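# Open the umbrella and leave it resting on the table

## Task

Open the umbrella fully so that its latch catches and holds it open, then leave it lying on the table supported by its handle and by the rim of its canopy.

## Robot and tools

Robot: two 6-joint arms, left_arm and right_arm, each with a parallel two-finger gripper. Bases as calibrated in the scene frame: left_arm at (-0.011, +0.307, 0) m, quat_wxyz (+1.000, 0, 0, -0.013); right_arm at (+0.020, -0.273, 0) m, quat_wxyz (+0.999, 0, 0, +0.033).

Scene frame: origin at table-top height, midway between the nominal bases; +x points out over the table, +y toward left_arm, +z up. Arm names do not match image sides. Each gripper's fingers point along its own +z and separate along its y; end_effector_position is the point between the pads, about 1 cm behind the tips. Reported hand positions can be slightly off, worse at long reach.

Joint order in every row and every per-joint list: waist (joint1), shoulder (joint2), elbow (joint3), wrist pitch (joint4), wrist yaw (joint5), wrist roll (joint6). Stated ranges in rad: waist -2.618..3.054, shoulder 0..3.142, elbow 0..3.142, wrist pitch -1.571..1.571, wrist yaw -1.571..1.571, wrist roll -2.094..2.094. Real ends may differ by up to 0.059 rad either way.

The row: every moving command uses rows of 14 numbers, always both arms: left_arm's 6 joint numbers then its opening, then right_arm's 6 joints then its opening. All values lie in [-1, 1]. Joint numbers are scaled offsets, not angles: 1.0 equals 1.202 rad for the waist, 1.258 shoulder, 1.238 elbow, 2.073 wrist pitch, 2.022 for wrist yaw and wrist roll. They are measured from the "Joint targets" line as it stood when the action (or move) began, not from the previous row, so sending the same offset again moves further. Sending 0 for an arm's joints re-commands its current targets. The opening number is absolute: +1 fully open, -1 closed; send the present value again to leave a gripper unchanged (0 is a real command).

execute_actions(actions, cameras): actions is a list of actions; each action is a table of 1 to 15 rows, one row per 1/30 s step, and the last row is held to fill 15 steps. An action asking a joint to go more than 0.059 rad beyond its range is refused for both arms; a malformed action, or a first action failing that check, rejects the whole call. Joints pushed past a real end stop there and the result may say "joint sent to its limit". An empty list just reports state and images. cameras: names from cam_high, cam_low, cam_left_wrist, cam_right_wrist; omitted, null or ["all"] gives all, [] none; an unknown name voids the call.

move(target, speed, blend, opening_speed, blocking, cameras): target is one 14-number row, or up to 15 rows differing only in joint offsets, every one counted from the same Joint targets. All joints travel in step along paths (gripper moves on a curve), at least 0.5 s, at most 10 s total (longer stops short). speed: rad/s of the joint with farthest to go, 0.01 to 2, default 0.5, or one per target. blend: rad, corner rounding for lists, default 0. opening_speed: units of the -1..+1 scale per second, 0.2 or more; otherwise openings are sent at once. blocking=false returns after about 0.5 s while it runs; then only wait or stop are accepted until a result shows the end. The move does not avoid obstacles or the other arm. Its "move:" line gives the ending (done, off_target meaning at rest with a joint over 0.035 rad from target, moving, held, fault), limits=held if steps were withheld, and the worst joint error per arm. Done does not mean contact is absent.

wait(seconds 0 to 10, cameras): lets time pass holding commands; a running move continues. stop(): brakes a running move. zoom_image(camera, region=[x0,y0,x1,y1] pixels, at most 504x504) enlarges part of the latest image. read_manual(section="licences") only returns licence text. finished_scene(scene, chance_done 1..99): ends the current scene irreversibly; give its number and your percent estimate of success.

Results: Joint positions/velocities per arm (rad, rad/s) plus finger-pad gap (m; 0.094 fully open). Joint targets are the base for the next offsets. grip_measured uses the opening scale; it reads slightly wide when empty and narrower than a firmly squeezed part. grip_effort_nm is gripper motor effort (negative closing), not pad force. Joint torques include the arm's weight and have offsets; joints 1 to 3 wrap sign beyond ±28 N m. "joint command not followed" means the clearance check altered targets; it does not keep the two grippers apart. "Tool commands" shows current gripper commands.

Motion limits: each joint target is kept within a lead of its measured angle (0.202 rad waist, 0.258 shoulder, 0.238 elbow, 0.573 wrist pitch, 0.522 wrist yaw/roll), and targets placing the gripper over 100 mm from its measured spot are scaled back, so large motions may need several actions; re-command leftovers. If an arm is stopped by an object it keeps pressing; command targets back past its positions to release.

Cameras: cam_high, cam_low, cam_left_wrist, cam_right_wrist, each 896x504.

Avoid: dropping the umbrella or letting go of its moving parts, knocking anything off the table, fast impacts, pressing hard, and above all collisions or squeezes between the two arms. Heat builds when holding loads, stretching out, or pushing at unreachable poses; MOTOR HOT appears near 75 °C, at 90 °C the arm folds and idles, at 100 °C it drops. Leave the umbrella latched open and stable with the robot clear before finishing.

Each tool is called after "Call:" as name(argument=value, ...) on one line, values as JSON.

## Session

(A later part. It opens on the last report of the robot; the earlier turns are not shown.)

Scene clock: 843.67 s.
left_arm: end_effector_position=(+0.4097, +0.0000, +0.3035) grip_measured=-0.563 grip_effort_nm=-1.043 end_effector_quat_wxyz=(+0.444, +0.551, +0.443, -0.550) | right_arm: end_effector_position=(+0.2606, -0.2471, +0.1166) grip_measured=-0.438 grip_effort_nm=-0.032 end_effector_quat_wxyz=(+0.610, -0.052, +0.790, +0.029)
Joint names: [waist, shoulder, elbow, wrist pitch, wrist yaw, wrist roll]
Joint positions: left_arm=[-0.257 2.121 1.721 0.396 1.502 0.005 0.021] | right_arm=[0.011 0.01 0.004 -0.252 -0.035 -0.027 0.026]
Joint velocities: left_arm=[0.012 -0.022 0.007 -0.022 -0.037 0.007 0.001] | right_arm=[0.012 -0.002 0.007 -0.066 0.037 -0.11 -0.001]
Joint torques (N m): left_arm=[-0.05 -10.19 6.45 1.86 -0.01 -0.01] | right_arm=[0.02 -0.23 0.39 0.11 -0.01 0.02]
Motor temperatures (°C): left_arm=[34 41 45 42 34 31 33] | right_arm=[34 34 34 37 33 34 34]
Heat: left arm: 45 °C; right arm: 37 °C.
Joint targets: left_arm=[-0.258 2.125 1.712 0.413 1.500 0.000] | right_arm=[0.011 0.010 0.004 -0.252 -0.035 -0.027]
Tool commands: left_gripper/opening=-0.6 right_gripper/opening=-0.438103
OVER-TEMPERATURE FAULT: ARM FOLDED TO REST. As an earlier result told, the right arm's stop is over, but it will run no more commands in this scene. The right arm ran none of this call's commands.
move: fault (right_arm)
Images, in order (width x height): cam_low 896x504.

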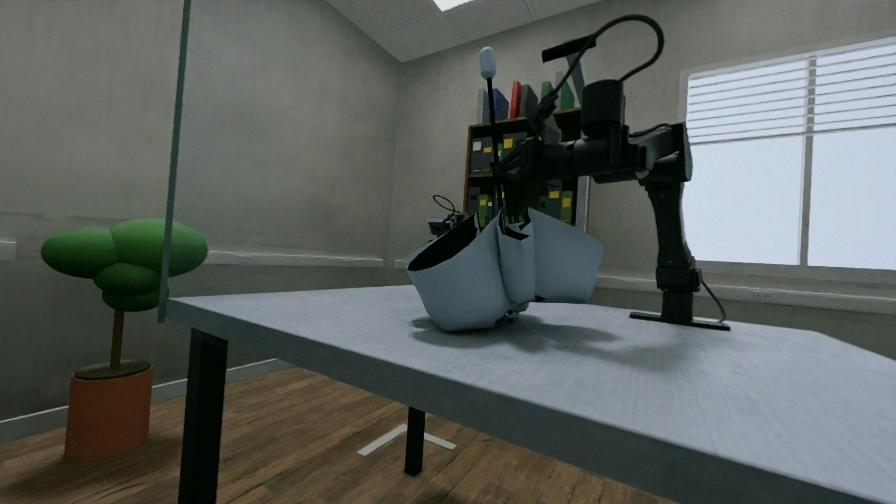

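Call:
move(target=[0.015, 0.0453, -0.126, 0.1027, 0.0059, 0, -0.6, 0, 0, 0, 0, 0, 0, -0.438], speed=0.2, cameras=["cam_low"])

Scene clock: 846.63 s.
left_arm: end_effector_position=(+0.4063, +0.0045, +0.2611) grip_measured=-0.563 grip_effort_nm=-1.028 end_effector_quat_wxyz=(+0.454, +0.558, +0.433, -0.544) | right_arm: end_effector_position=(+0.2606, -0.2471, +0.1166) grip_measured=-0.438 grip_effort_nm=-0.032 end_effector_quat_wxyz=(+0.610, -0.052, +0.790, +0.029)
Joint names: [waist, shoulder, elbow, wrist pitch, wrist yaw, wrist roll]
Joint positions: left_arm=[-0.25 2.15 1.577 0.621 1.511 -0.012 0.021] | right_arm=[0.011 0.01 0.004 -0.252 -0.035 -0.027 0.026]
Joint velocities: left_arm=[0.002 0.007 -0.007 -0.007 0.066 0.037 0] | right_arm=[-0.012 -0.012 -0.022 -0.037 -0.081 0.125 -0.001]
Joint torques (N m): left_arm=[0.88 -8.24 5.23 1.7 -0.04 0.18] | right_arm=[0.03 -0.18 0.36 0.11 0 0.03]
Motor temperatures (°C): left_arm=[34 41 45 42 34 31 33] | right_arm=[34 34 34 37 33 34 34]
Heat: left arm: 45 °C; right arm: 37 °C.
Joint targets: left_arm=[-0.240 2.182 1.556 0.626 1.512 0.000] | right_arm=[0.011 0.010 0.004 -0.252 -0.035 -0.027]
Tool commands: left_gripper/opening=-0.6 right_gripper/opening=-0.438103
OVER-TEMPERATURE FAULT: ARM FOLDED TO REST. As an earlier result told, the right arm's stop is over, but it will run no more commands in this scene. The right arm ran none of this call's commands.
move: fault (right_arm)
Images, in order (width x height): cam_low 896x504.

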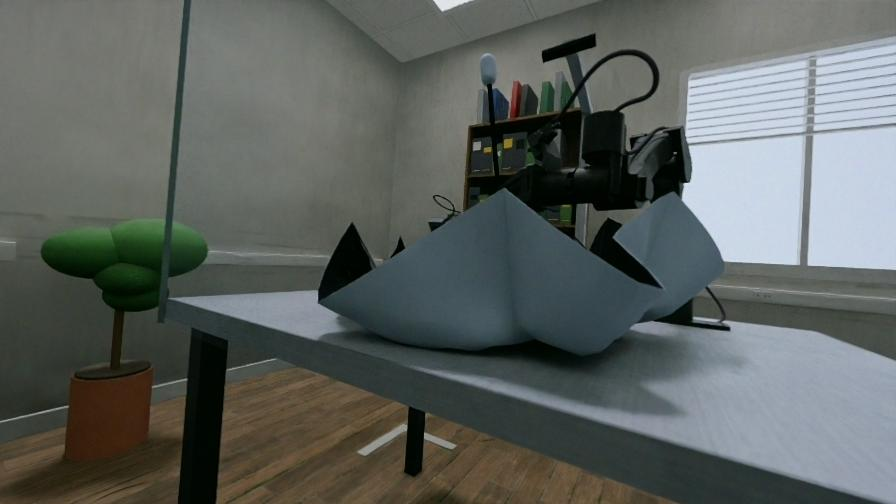

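Call:
move(target=[0.0146, 0.0795, -0.0784, 0.095, 0.0074, 0, -0.6, 0, 0, 0, 0, 0, 0, -0.438], speed=0.2, cameras=["cam_low", "cam_high"])

Scene clock: 849.80 s.
left_arm: end_effector_position=(+0.4000, +0.0076, +0.2339) grip_measured=-0.563 grip_effort_nm=-1.043 end_effector_quat_wxyz=(+0.464, +0.578, +0.405, -0.535) | right_arm: end_effector_position=(+0.2606, -0.2471, +0.1166) grip_measured=-0.438 grip_effort_nm=-0.027 end_effector_quat_wxyz=(+0.610, -0.052, +0.790, +0.029)
Joint names: [waist, shoulder, elbow, wrist pitch, wrist yaw, wrist roll]
Joint positions: left_arm=[-0.247 2.199 1.506 0.855 1.543 -0.058 0.021] | right_arm=[0.011 0.01 0.004 -0.252 -0.035 -0.027 0.026]
Joint velocities: left_arm=[-0.022 0.002 -0.002 -0.007 0.007 0.037 0.001] | right_arm=[0.007 0.002 0.007 -0.051 -0.007 -0.022 -0.001]
Joint torques (N m): left_arm=[2.14 -4.68 3 1.25 -0.25 0.73] | right_arm=[-0.05 -0.21 0.38 0.11 -0.01 0.01]
Motor temperatures (°C): left_arm=[34 41 44 42 34 31 33] | right_arm=[34 34 34 37 33 34 34]
Heat: left arm: 44 °C; right arm: 37 °C.
Joint targets: left_arm=[-0.223 2.282 1.459 0.823 1.527 0.000] | right_arm=[0.011 0.010 0.004 -0.252 -0.035 -0.027]
Tool commands: left_gripper/opening=-0.6 right_gripper/opening=-0.438102
OVER-TEMPERATURE FAULT: ARM FOLDED TO REST. As an earlier result told, the right arm's stop is over, but it will run no more commands in this scene. The right arm ran none of this call's commands.
move: fault (right_arm), off_target (left_arm); left_arm: the shoulder is farthest, 0.083 rad from its target
Images, in order (width x height): cam_high 896x504, cam_low 896x504.

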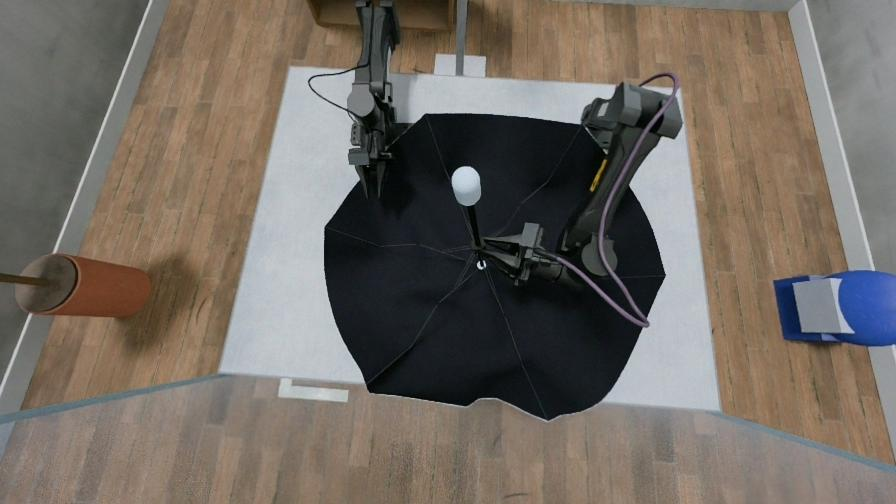

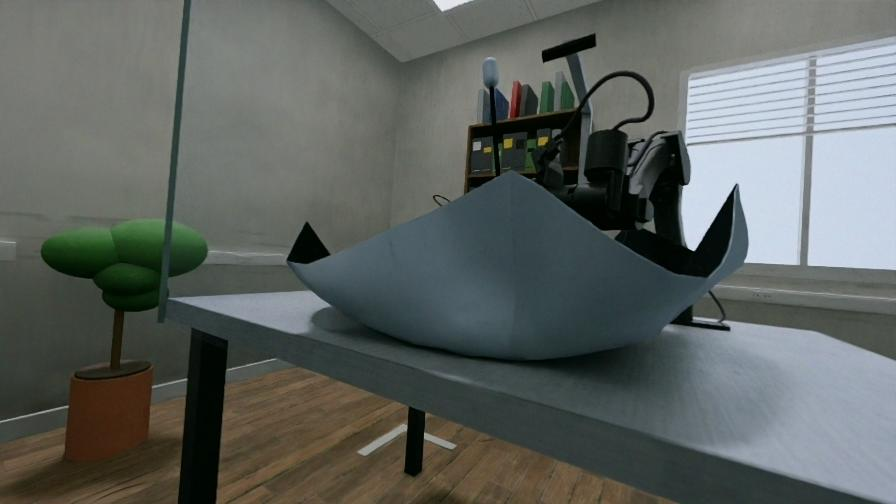

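Call:
execute_actions(actions=[])

Scene clock: 864.53 s.
left_arm: end_effector_position=(+0.4000, +0.0076, +0.2340) grip_measured=-0.563 grip_effort_nm=-1.038 end_effector_quat_wxyz=(+0.464, +0.578, +0.405, -0.535) | right_arm: end_effector_position=(+0.2606, -0.2471, +0.1166) grip_measured=-0.438 grip_effort_nm=-0.032 end_effector_quat_wxyz=(+0.610, -0.052, +0.790, +0.029)
Joint names: [waist, shoulder, elbow, wrist pitch, wrist yaw, wrist roll]
Joint positions: left_arm=[-0.247 2.199 1.506 0.856 1.543 -0.059 0.021] | right_arm=[0.011 0.01 0.004 -0.252 -0.035 -0.027 0.026]
Joint velocities: left_arm=[0.007 0.007 -0.012 -0.051 -0.066 -0.022 0] | right_arm=[-0.032 -0.007 -0.022 -0.007 0.007 -0.007 -0.001]
Joint torques (N m): left_arm=[2.15 -4.68 3 1.24 -0.25 0.71] | right_arm=[0.05 -0.23 0.34 0.11 -0.01 0.01]
Motor temperatures (°C): left_arm=[34 39 42 41 34 32 33] | right_arm=[34 34 34 36 33 34 34]
Heat: left arm: 42 °C; right arm: 36 °C.
Joint targets: left_arm=[-0.223 2.282 1.459 0.823 1.527 0.000] | right_arm=[0.011 0.010 0.004 -0.252 -0.035 -0.027]
Tool commands: left_gripper/opening=-0.6 right_gripper/opening=-0.438102
OVER-TEMPERATURE FAULT: ARM FOLDED TO REST. As an earlier result told, the right arm's stop is over, but it will run no more commands in this scene.

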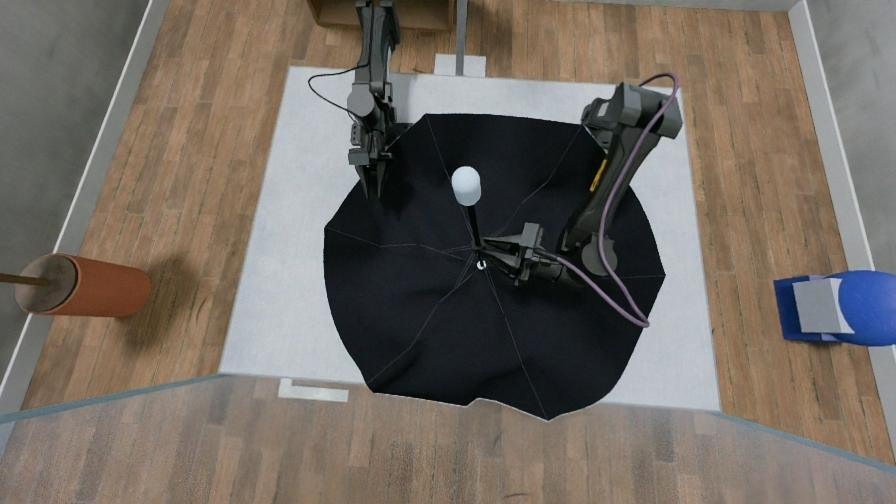

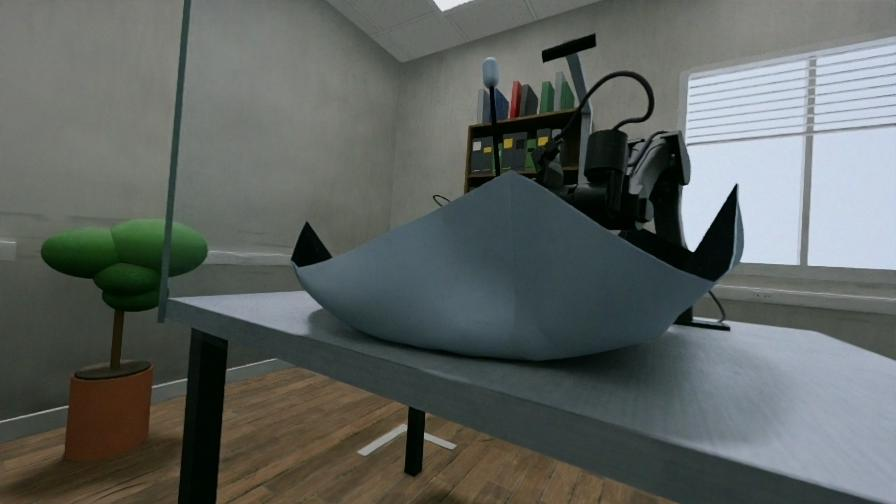

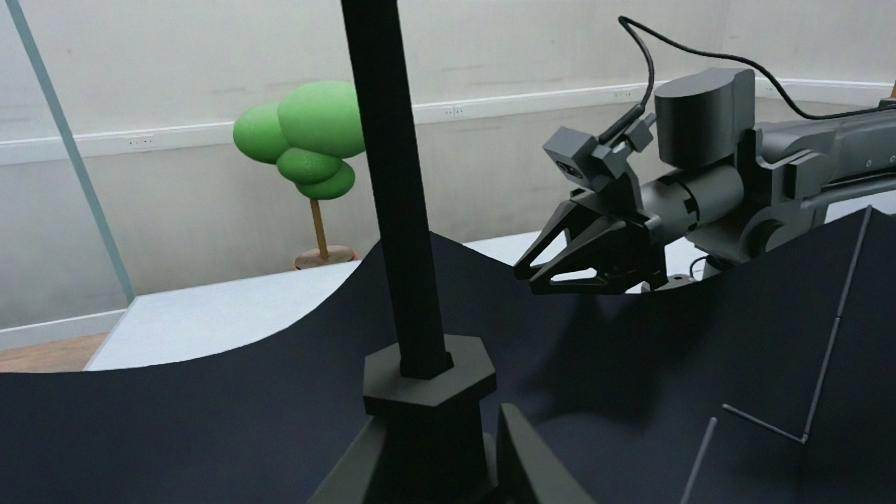

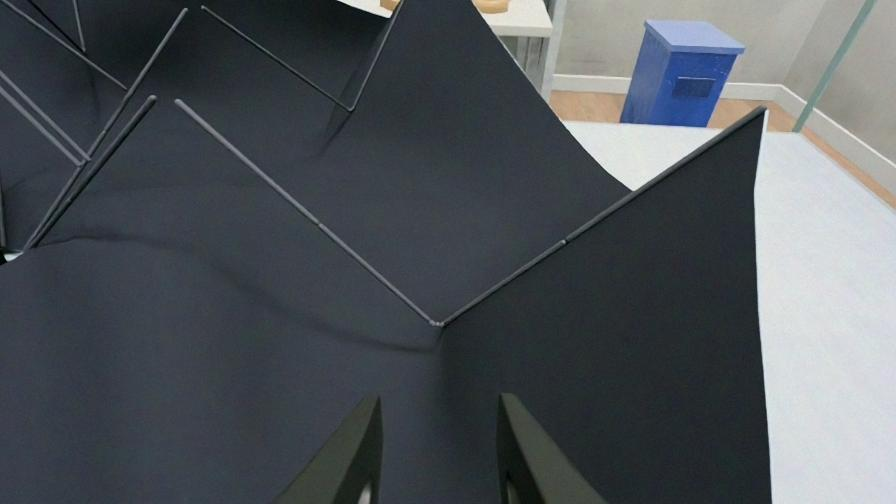

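Call:
move(target=[0.0073, 0.054, -0.0165, 0.0425, 0.0037, 0, -0.6, 0, 0, 0, 0, 0, 0, -0.438102], speed=0.2, cameras=["cam_low"])

Call:
move(target=[0.0073, 0.054, -0.0165, 0.0425, 0.0037, 0, -0.6, 0, 0, 0, 0, 0, 0, -0.438102], speed=0.2)

Scene clock: 867.73 s.
left_arm: end_effector_position=(+0.3982, +0.0076, +0.2248) grip_measured=-0.562 grip_effort_nm=-1.038 end_effector_quat_wxyz=(+0.468, +0.588, +0.391, -0.531) | right_arm: end_effector_position=(+0.2606, -0.2471, +0.1166) grip_measured=-0.438 grip_effort_nm=-0.027 end_effector_quat_wxyz=(+0.610, -0.052, +0.790, +0.029)
Joint names: [waist, shoulder, elbow, wrist pitch, wrist yaw, wrist roll]
Joint positions: left_arm=[-0.248 2.231 1.5 0.964 1.56 -0.096 0.021] | right_arm=[0.011 0.01 0.004 -0.252 -0.035 -0.027 0.026]
Joint velocities: left_arm=[0.002 -0.002 0.007 -0.022 -0.066 0.037 0] | right_arm=[-0.007 -0.022 0.007 -0.007 -0.022 -0.051 -0.001]
Joint torques (N m): left_arm=[2.99 -2.25 1.74 0.96 -0.39 1.16] | right_arm=[0.03 -0.18 0.39 0.1 -0.01 0.02]
Motor temperatures (°C): left_arm=[34 39 42 41 34 32 33] | right_arm=[34 34 34 36 33 34 34]
Heat: left arm: 42 °C; right arm: 36 °C.
Joint targets: left_arm=[-0.214 2.350 1.438 0.911 1.534 0.000] | right_arm=[0.011 0.010 0.004 -0.252 -0.035 -0.027]
Tool commands: left_gripper/opening=-0.6 right_gripper/opening=-0.438102
OVER-TEMPERATURE FAULT: ARM FOLDED TO REST. As an earlier result told, the right arm's stop is over, but it will run no more commands in this scene. The right arm ran none of this call's commands.
move: fault (right_arm), off_target (left_arm); left_arm: the shoulder is farthest, 0.119 rad from its target
Images, in order (width x height): cam_low 896x504.

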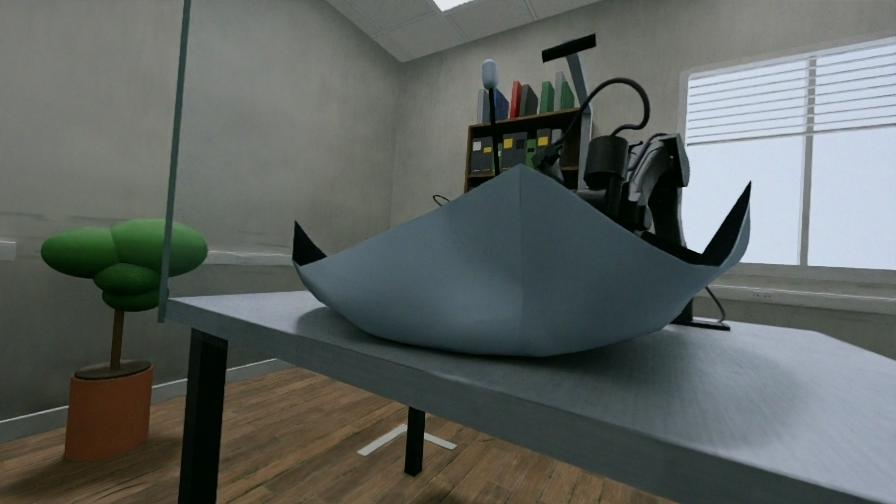

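Scene clock: 868.77 s.
left_arm: end_effector_position=(+0.3938, +0.0029, +0.2140) grip_measured=-0.551 grip_effort_nm=-1.043 end_effector_quat_wxyz=(+0.475, +0.602, +0.371, -0.524) | right_arm: end_effector_position=(+0.2606, -0.2471, +0.1166) grip_measured=-0.438 grip_effort_nm=-0.022 end_effector_quat_wxyz=(+0.610, -0.052, +0.790, +0.029)
Joint names: [waist, shoulder, elbow, wrist pitch, wrist yaw, wrist roll]
Joint positions: left_arm=[-0.26 2.267 1.492 1.081 1.568 -0.123 0.021] | right_arm=[0.011 0.01 0.004 -0.252 -0.035 -0.027 0.026]
Joint velocities: left_arm=[0.002 -0.002 -0.007 0.007 -0.007 0.007 0] | right_arm=[-0.007 -0.002 -0.002 -0.037 -0.051 -0.037 0.001]
Joint torques (N m): left_arm=[4.81 -0.06 0.58 0.6 -0.43 1.43] | right_arm=[-0.02 -0.2 0.39 0.11 -0.01 0.04]
Motor temperatures (°C): left_arm=[34 39 42 41 34 32 33] | right_arm=[34 34 34 36 33 34 34]
Heat: left arm: 42 °C; right arm: 36 °C.
Joint targets: left_arm=[-0.205 2.418 1.418 0.999 1.542 0.000] | right_arm=[0.011 0.010 0.004 -0.252 -0.035 -0.027]
Tool commands: left_gripper/opening=-0.6 right_gripper/opening=-0.438102
OVER-TEMPERATURE FAULT: ARM FOLDED TO REST. As an earlier result told, the right arm's stop is over, but it will run no more commands in this scene. The right arm ran none of this call's commands.
move: fault (right_arm), off_target (left_arm); left_arm: the shoulder is farthest, 0.151 rad from its target

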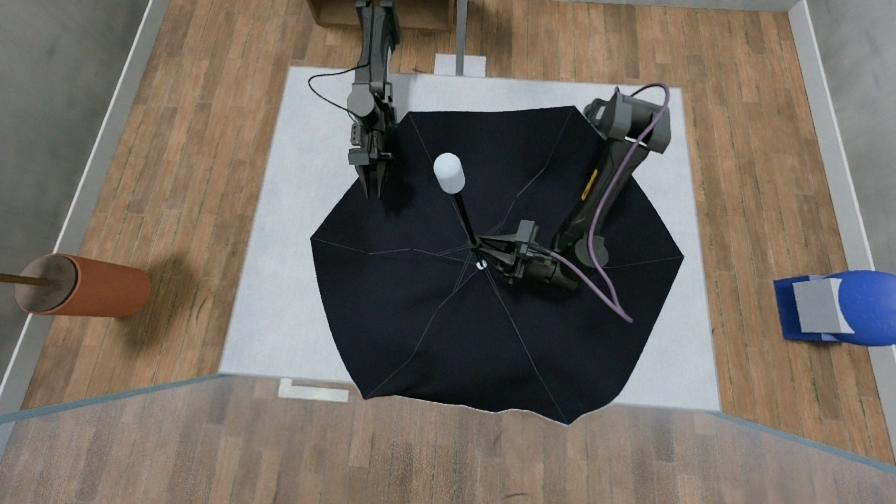

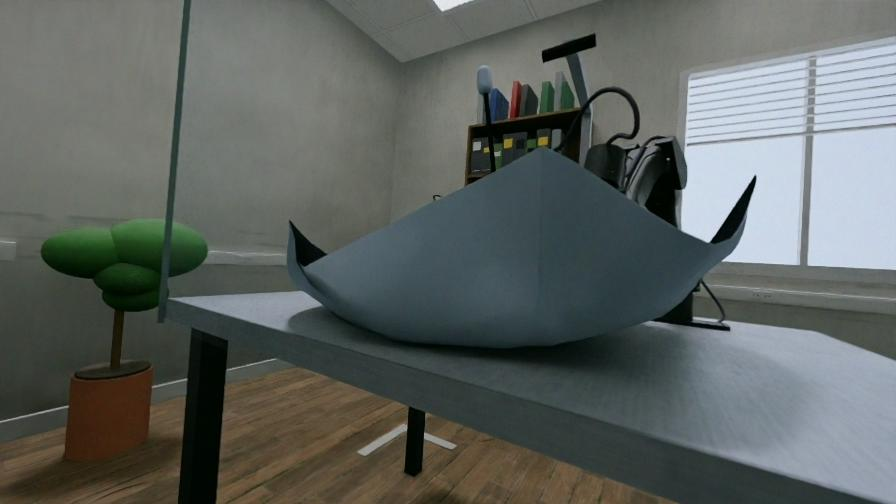

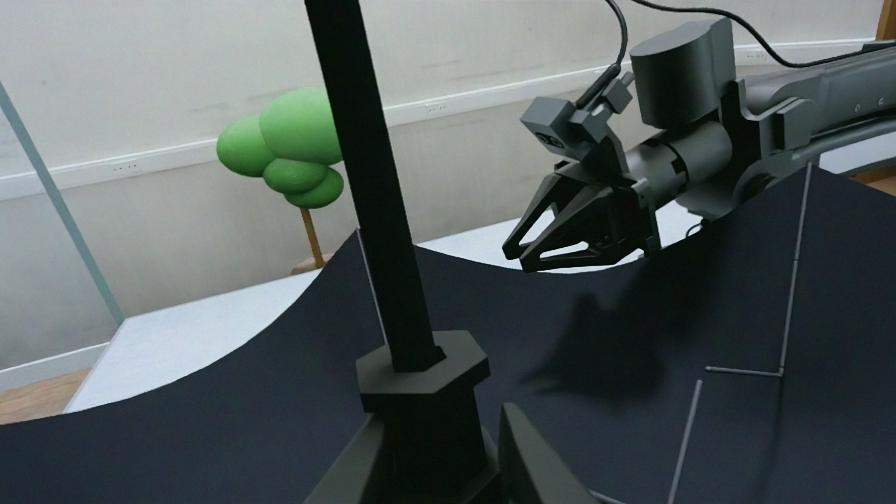

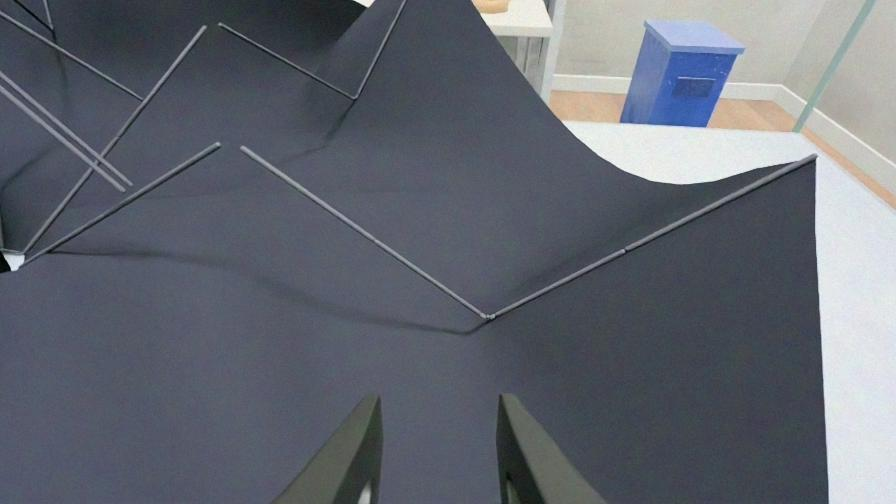

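Call:
zoom_image(camera="cam_high", region=[400, 70, 720, 290])

Call:
zoom_image(camera="cam_low", region=[440, 30, 780, 360])

Scaled by 1.575 from the camera's 896x504 image, which has a finer 1280x720 frame.

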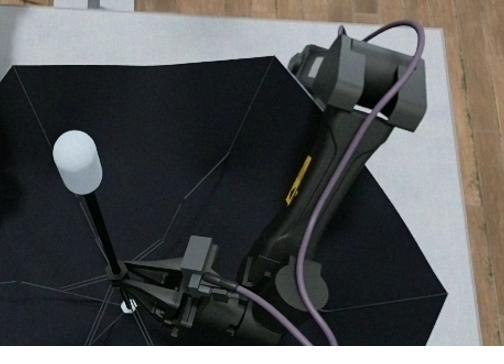

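Scaled by 1.482 from the camera's 896x504 image, which has a finer 1280x720 frame.

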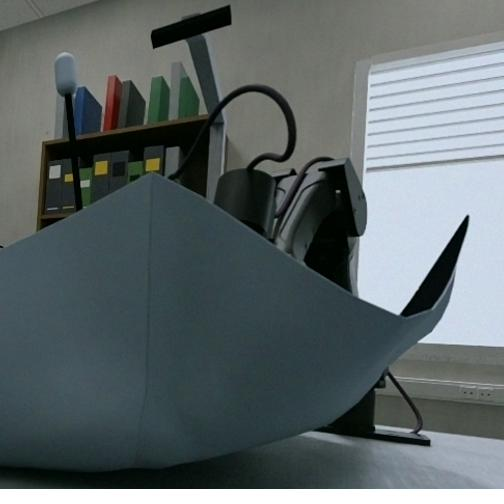

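Call:
zoom_image(camera="cam_high", region=[540, 70, 700, 170])

Call:
zoom_image(camera="cam_high", region=[300, 70, 460, 260])

Scaled by 3.150 from the camera's 896x504 image, which has a finer 1280x720 frame.

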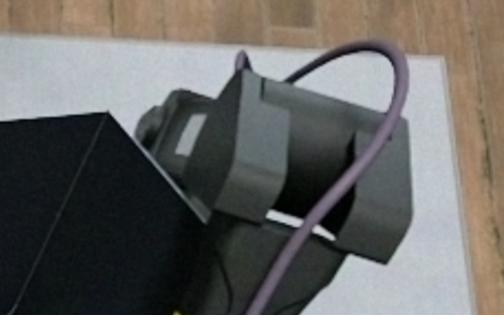

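Scaled by 2.653 from the camera's 896x504 image, which has a finer 1280x720 frame.

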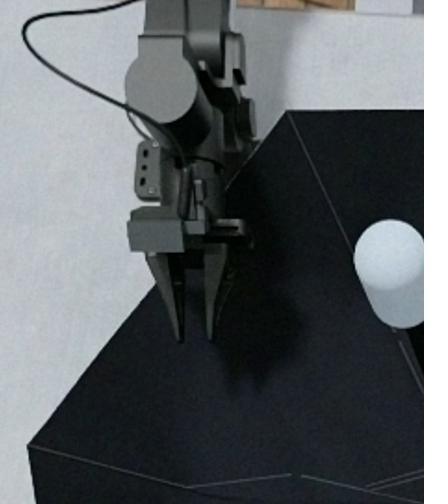

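Call:
zoom_image(camera="cam_high", region=[430, 200, 700, 330])

Call:
zoom_image(camera="cam_left_wrist", region=[220, 180, 700, 504])

Call:
zoom_image(camera="cam_right_wrist", region=[0, 0, 500, 504])

Scaled by 1.867 from the camera's 896x504 image, which has a finer 1280x720 frame.

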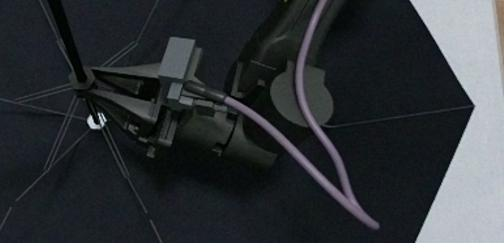

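Scaled by 1.050 from the camera's 896x504 image, which has a finer 1280x720 frame.

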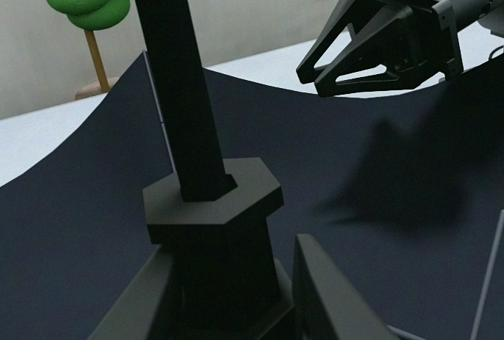

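Scaled by 1.000.

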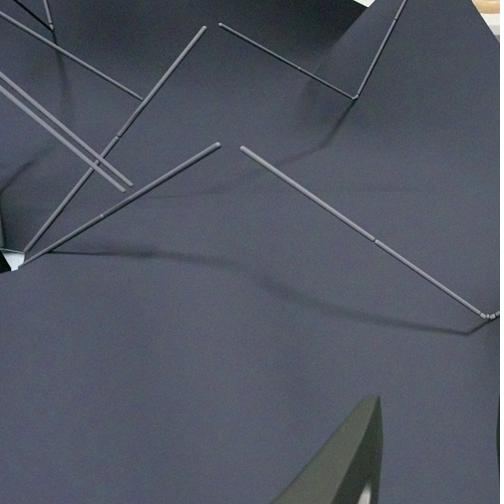

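Call:
move(target=[0.0627, -0.2367, 0.0945, -0.5783, -0.0208, 0.3882, -0.6, 0, 0, 0, 0, 0, 0, -0.438102], speed=0.4)

Scene clock: 1016.63 s.
left_arm: end_effector_position=(+0.3921, +0.0442, +0.2232) grip_measured=-0.563 grip_effort_nm=-1.038 end_effector_quat_wxyz=(+0.481, +0.574, +0.414, -0.518) | right_arm: end_effector_position=(+0.2606, -0.2471, +0.1166) grip_measured=-0.438 grip_effort_nm=-0.032 end_effector_quat_wxyz=(+0.610, -0.052, +0.790, +0.029)
Joint names: [waist, shoulder, elbow, wrist pitch, wrist yaw, wrist roll]
Joint positions: left_arm=[-0.174 2.097 1.538 -0.122 1.568 0.803 0.021] | right_arm=[0.011 0.01 0.004 -0.252 -0.035 -0.027 0.026]
Joint velocities: left_arm=[-0.002 -0.007 -0.007 -0.007 0.051 0.007 -0.001] | right_arm=[0.022 -0.012 0.002 -0.037 -0.081 -0.037 0.001]
Joint torques (N m): left_arm=[3.85 -8.46 6.53 0.72 -0.27 -0.15] | right_arm=[-0.01 -0.21 0.36 0.11 -0.01 0.01]
Motor temperatures (°C): left_arm=[35 36 40 36 33 36 34] | right_arm=[34 33 33 34 33 34 34]
Heat: left arm: 40 °C; right arm: 34 °C.
Joint targets: left_arm=[-0.130 2.120 1.535 -0.199 1.500 0.785] | right_arm=[0.011 0.010 0.004 -0.252 -0.035 -0.027]
Tool commands: left_gripper/opening=-0.6 right_gripper/opening=-0.438102
OVER-TEMPERATURE FAULT: ARM FOLDED TO REST. As an earlier result told, the right arm's stop is over, but it will run no more commands in this scene. The right arm ran none of this call's commands.
move: fault (right_arm), off_target (left_arm); left_arm: the wrist pitch is farthest, 0.078 rad from its target

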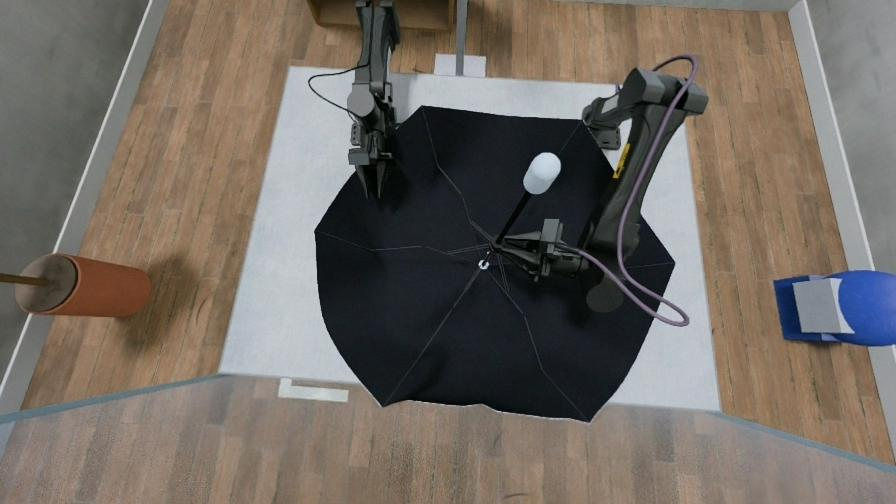

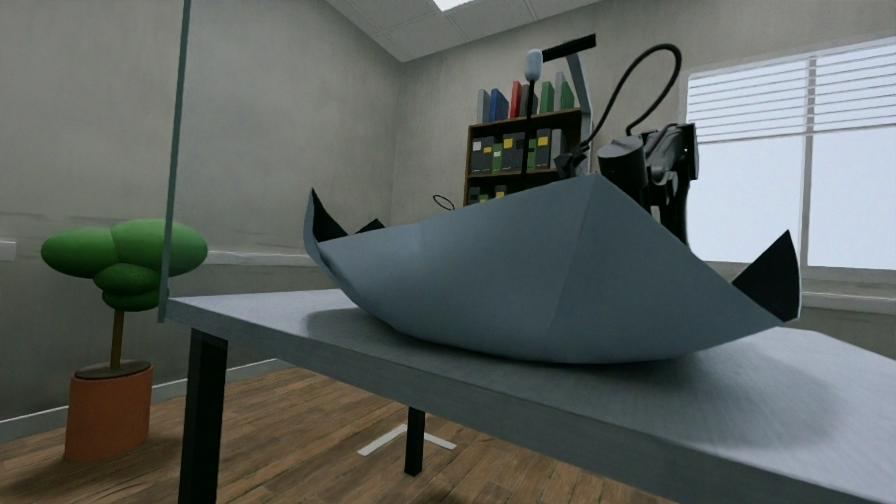

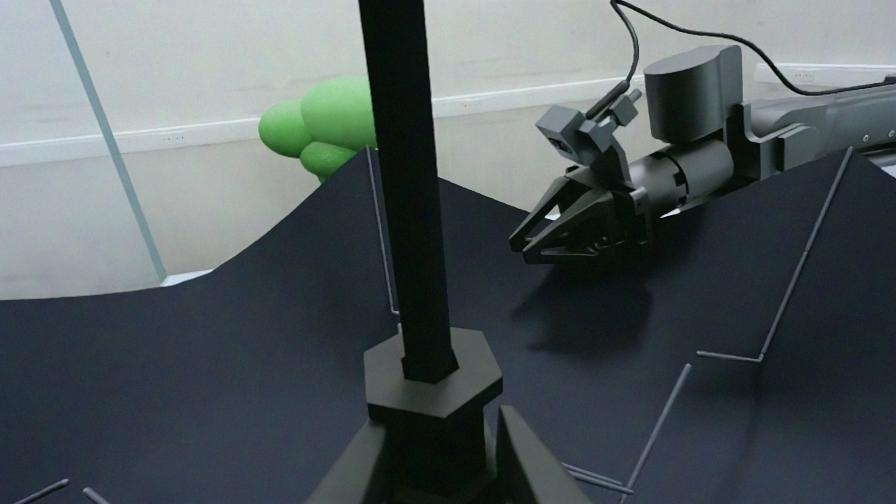

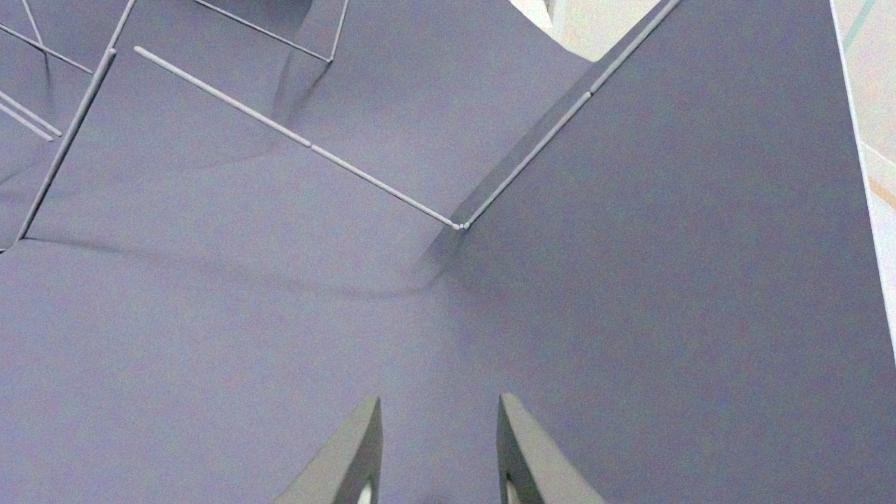

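Call:
move(target=[-0.0938, -0.1989, -0.0556, 0.2907, -0.1496, -0.3882, -0.6, 0, 0, 0, 0, 0, 0, -0.438102], speed=0.35)

Scene clock: 1049.53 s.
left_arm: end_effector_position=(+0.4195, +0.0203, +0.3118) grip_measured=-0.599 grip_effort_nm=-0.042 end_effector_quat_wxyz=(+0.509, +0.464, +0.544, -0.480) | right_arm: end_effector_position=(+0.2606, -0.2471, +0.1166) grip_measured=-0.438 grip_effort_nm=-0.027 end_effector_quat_wxyz=(+0.610, -0.052, +0.790, +0.029)
Joint names: [waist, shoulder, elbow, wrist pitch, wrist yaw, wrist roll]
Joint positions: left_arm=[-0.236 1.908 1.478 0.371 1.199 0.007 0.019] | right_arm=[0.011 0.01 0.004 -0.252 -0.035 -0.027 0.026]
Joint velocities: left_arm=[0.007 0.002 -0.007 -0.066 0.007 -0.007 0] | right_arm=[-0.007 -0.012 0.012 0.007 -0.022 -0.066 0]
Joint torques (N m): left_arm=[-0.55 -12.11 6.45 2.28 0.02 -0.04] | right_arm=[0.02 -0.23 0.38 0.11 0.01 0]
Motor temperatures (°C): left_arm=[35 38 42 36 33 34 34] | right_arm=[34 33 33 33 33 34 34]
Heat: left arm: 42 °C; right arm: 34 °C.
Joint targets: left_arm=[-0.243 1.870 1.466 0.403 1.197 0.000] | right_arm=[0.011 0.010 0.004 -0.252 -0.035 -0.027]
Tool commands: left_gripper/opening=-0.6 right_gripper/opening=-0.438102
OVER-TEMPERATURE FAULT: ARM FOLDED TO REST. As an earlier result told, the right arm's stop is over, but it will run no more commands in this scene. The right arm ran none of this call's commands.
move: fault (right_arm), off_target (left_arm); left_arm: the shoulder is farthest, 0.039 rad from its target

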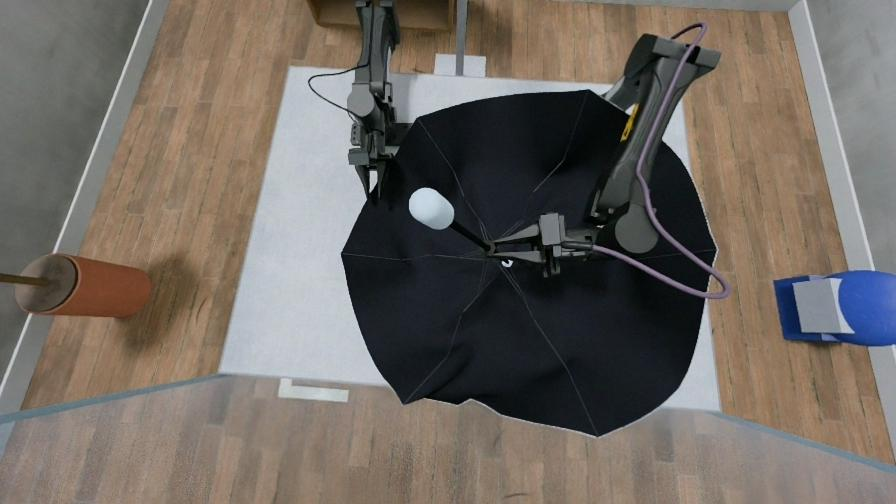

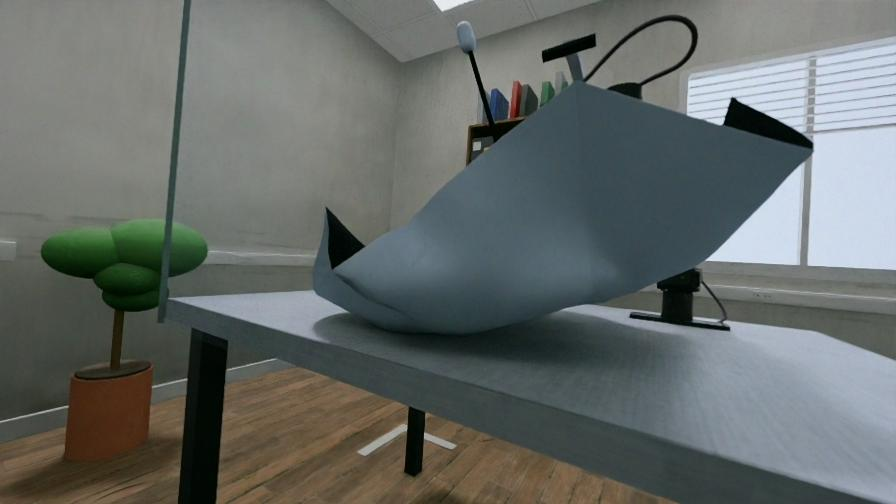

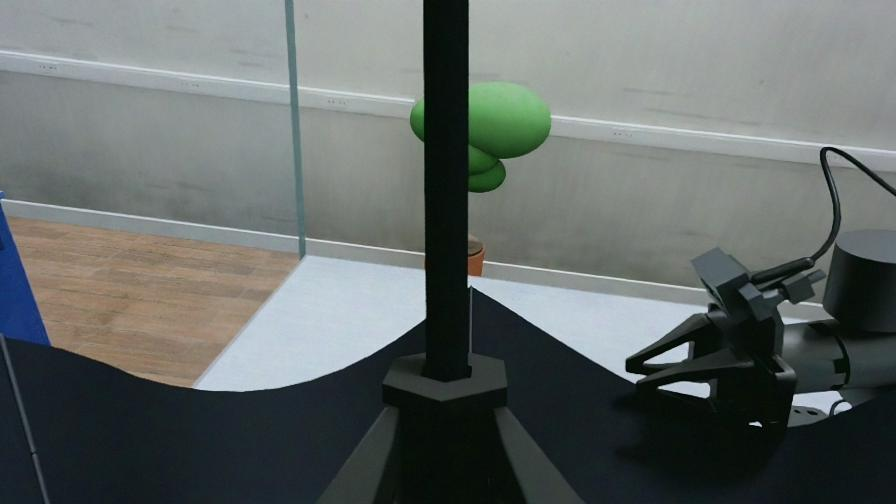

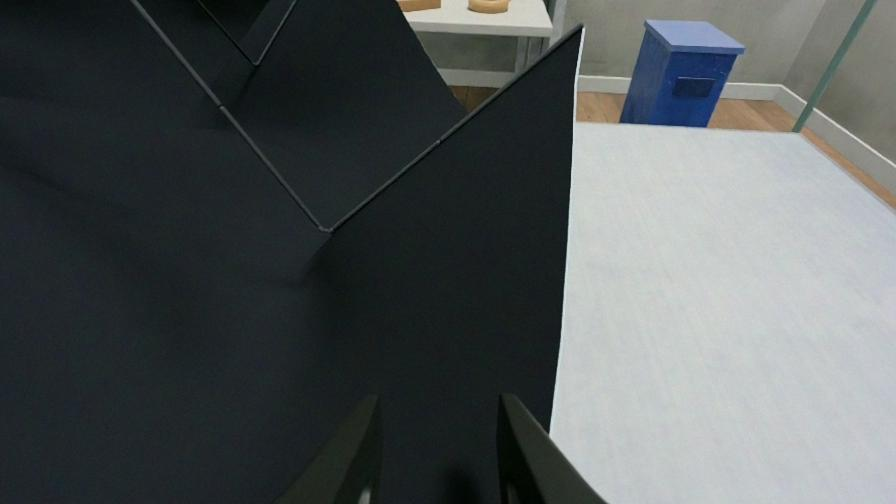

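Call:
move(target=[0.2074, 0.462, 0.7405, -0.1614, 0.1232, 0, -0.62, 0, 0, 0, 0, 0, 0, -0.438102], speed=0.4)

Scene clock: 1072.30 s.
left_arm: end_effector_position=(+0.5400, +0.1125, +0.3310) grip_measured=-0.616 grip_effort_nm=-0.227 end_effector_quat_wxyz=(+0.514, +0.479, +0.521, -0.485) | right_arm: end_effector_position=(+0.2606, -0.2471, +0.1166) grip_measured=-0.438 grip_effort_nm=-0.037 end_effector_quat_wxyz=(+0.610, -0.052, +0.790, +0.029)
Joint names: [waist, shoulder, elbow, wrist pitch, wrist yaw, wrist roll]
Joint positions: left_arm=[-0.006 2.425 2.345 0.068 1.467 -0.001 0.018] | right_arm=[0.011 0.01 0.004 -0.252 -0.035 -0.027 0.026]
Joint velocities: left_arm=[-0.027 0.007 -0.002 -0.022 0.022 0.022 0] | right_arm=[-0.002 0.002 0.002 -0.022 -0.037 -0.022 0.001]
Joint torques (N m): left_arm=[1.17 -10.63 10.3 1.71 -0.18 0.06] | right_arm=[0.02 -0.21 0.36 0.11 0 0.01]
Motor temperatures (°C): left_arm=[35 41 42 41 33 34 33] | right_arm=[34 33 33 33 33 34 34]
Heat: left arm: 42 °C; right arm: 34 °C.
Joint targets: left_arm=[0.007 2.451 2.382 0.069 1.447 0.000] | right_arm=[0.011 0.010 0.004 -0.252 -0.035 -0.027]
Tool commands: left_gripper/opening=-0.62 right_gripper/opening=-0.438103
OVER-TEMPERATURE FAULT: ARM FOLDED TO REST. As an earlier result told, the right arm's stop is over, but it will run no more commands in this scene. The right arm ran none of this call's commands.
move: fault (right_arm), off_target (left_arm); left_arm: the elbow is farthest, 0.038 rad from its target

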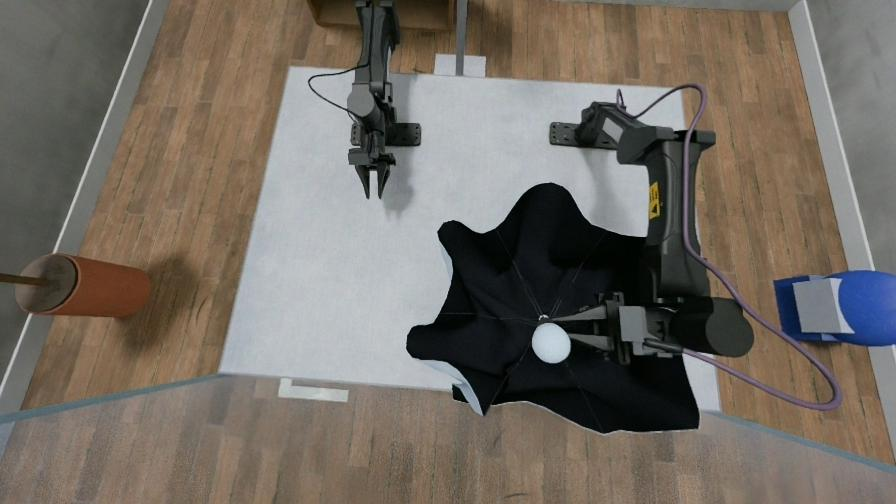

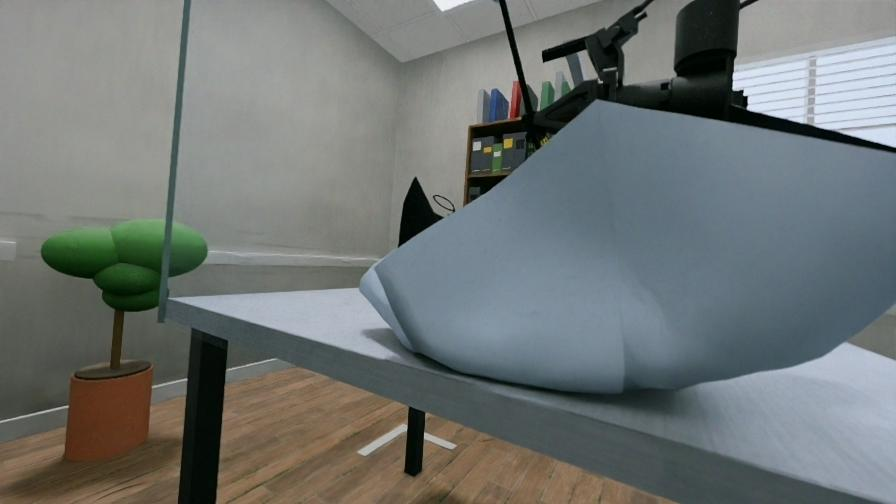

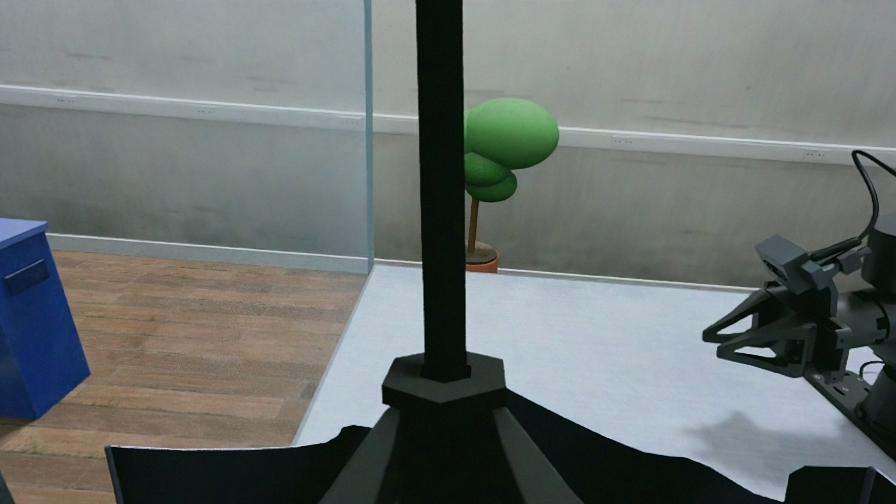

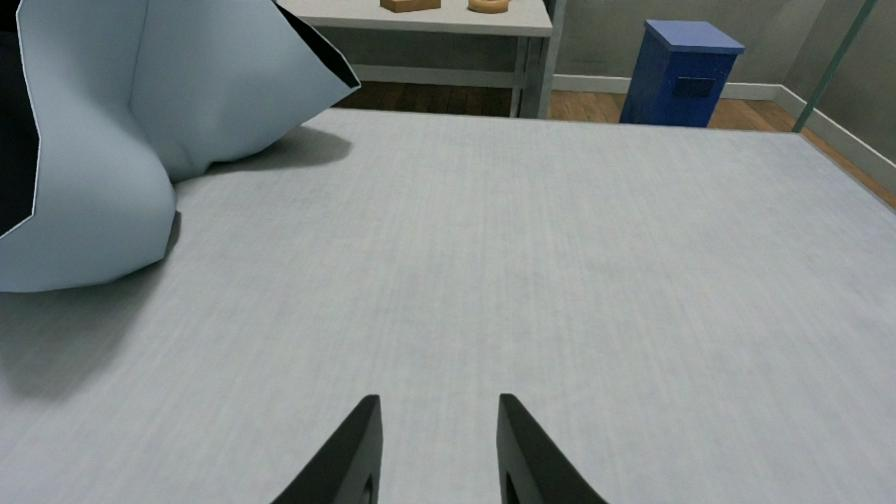

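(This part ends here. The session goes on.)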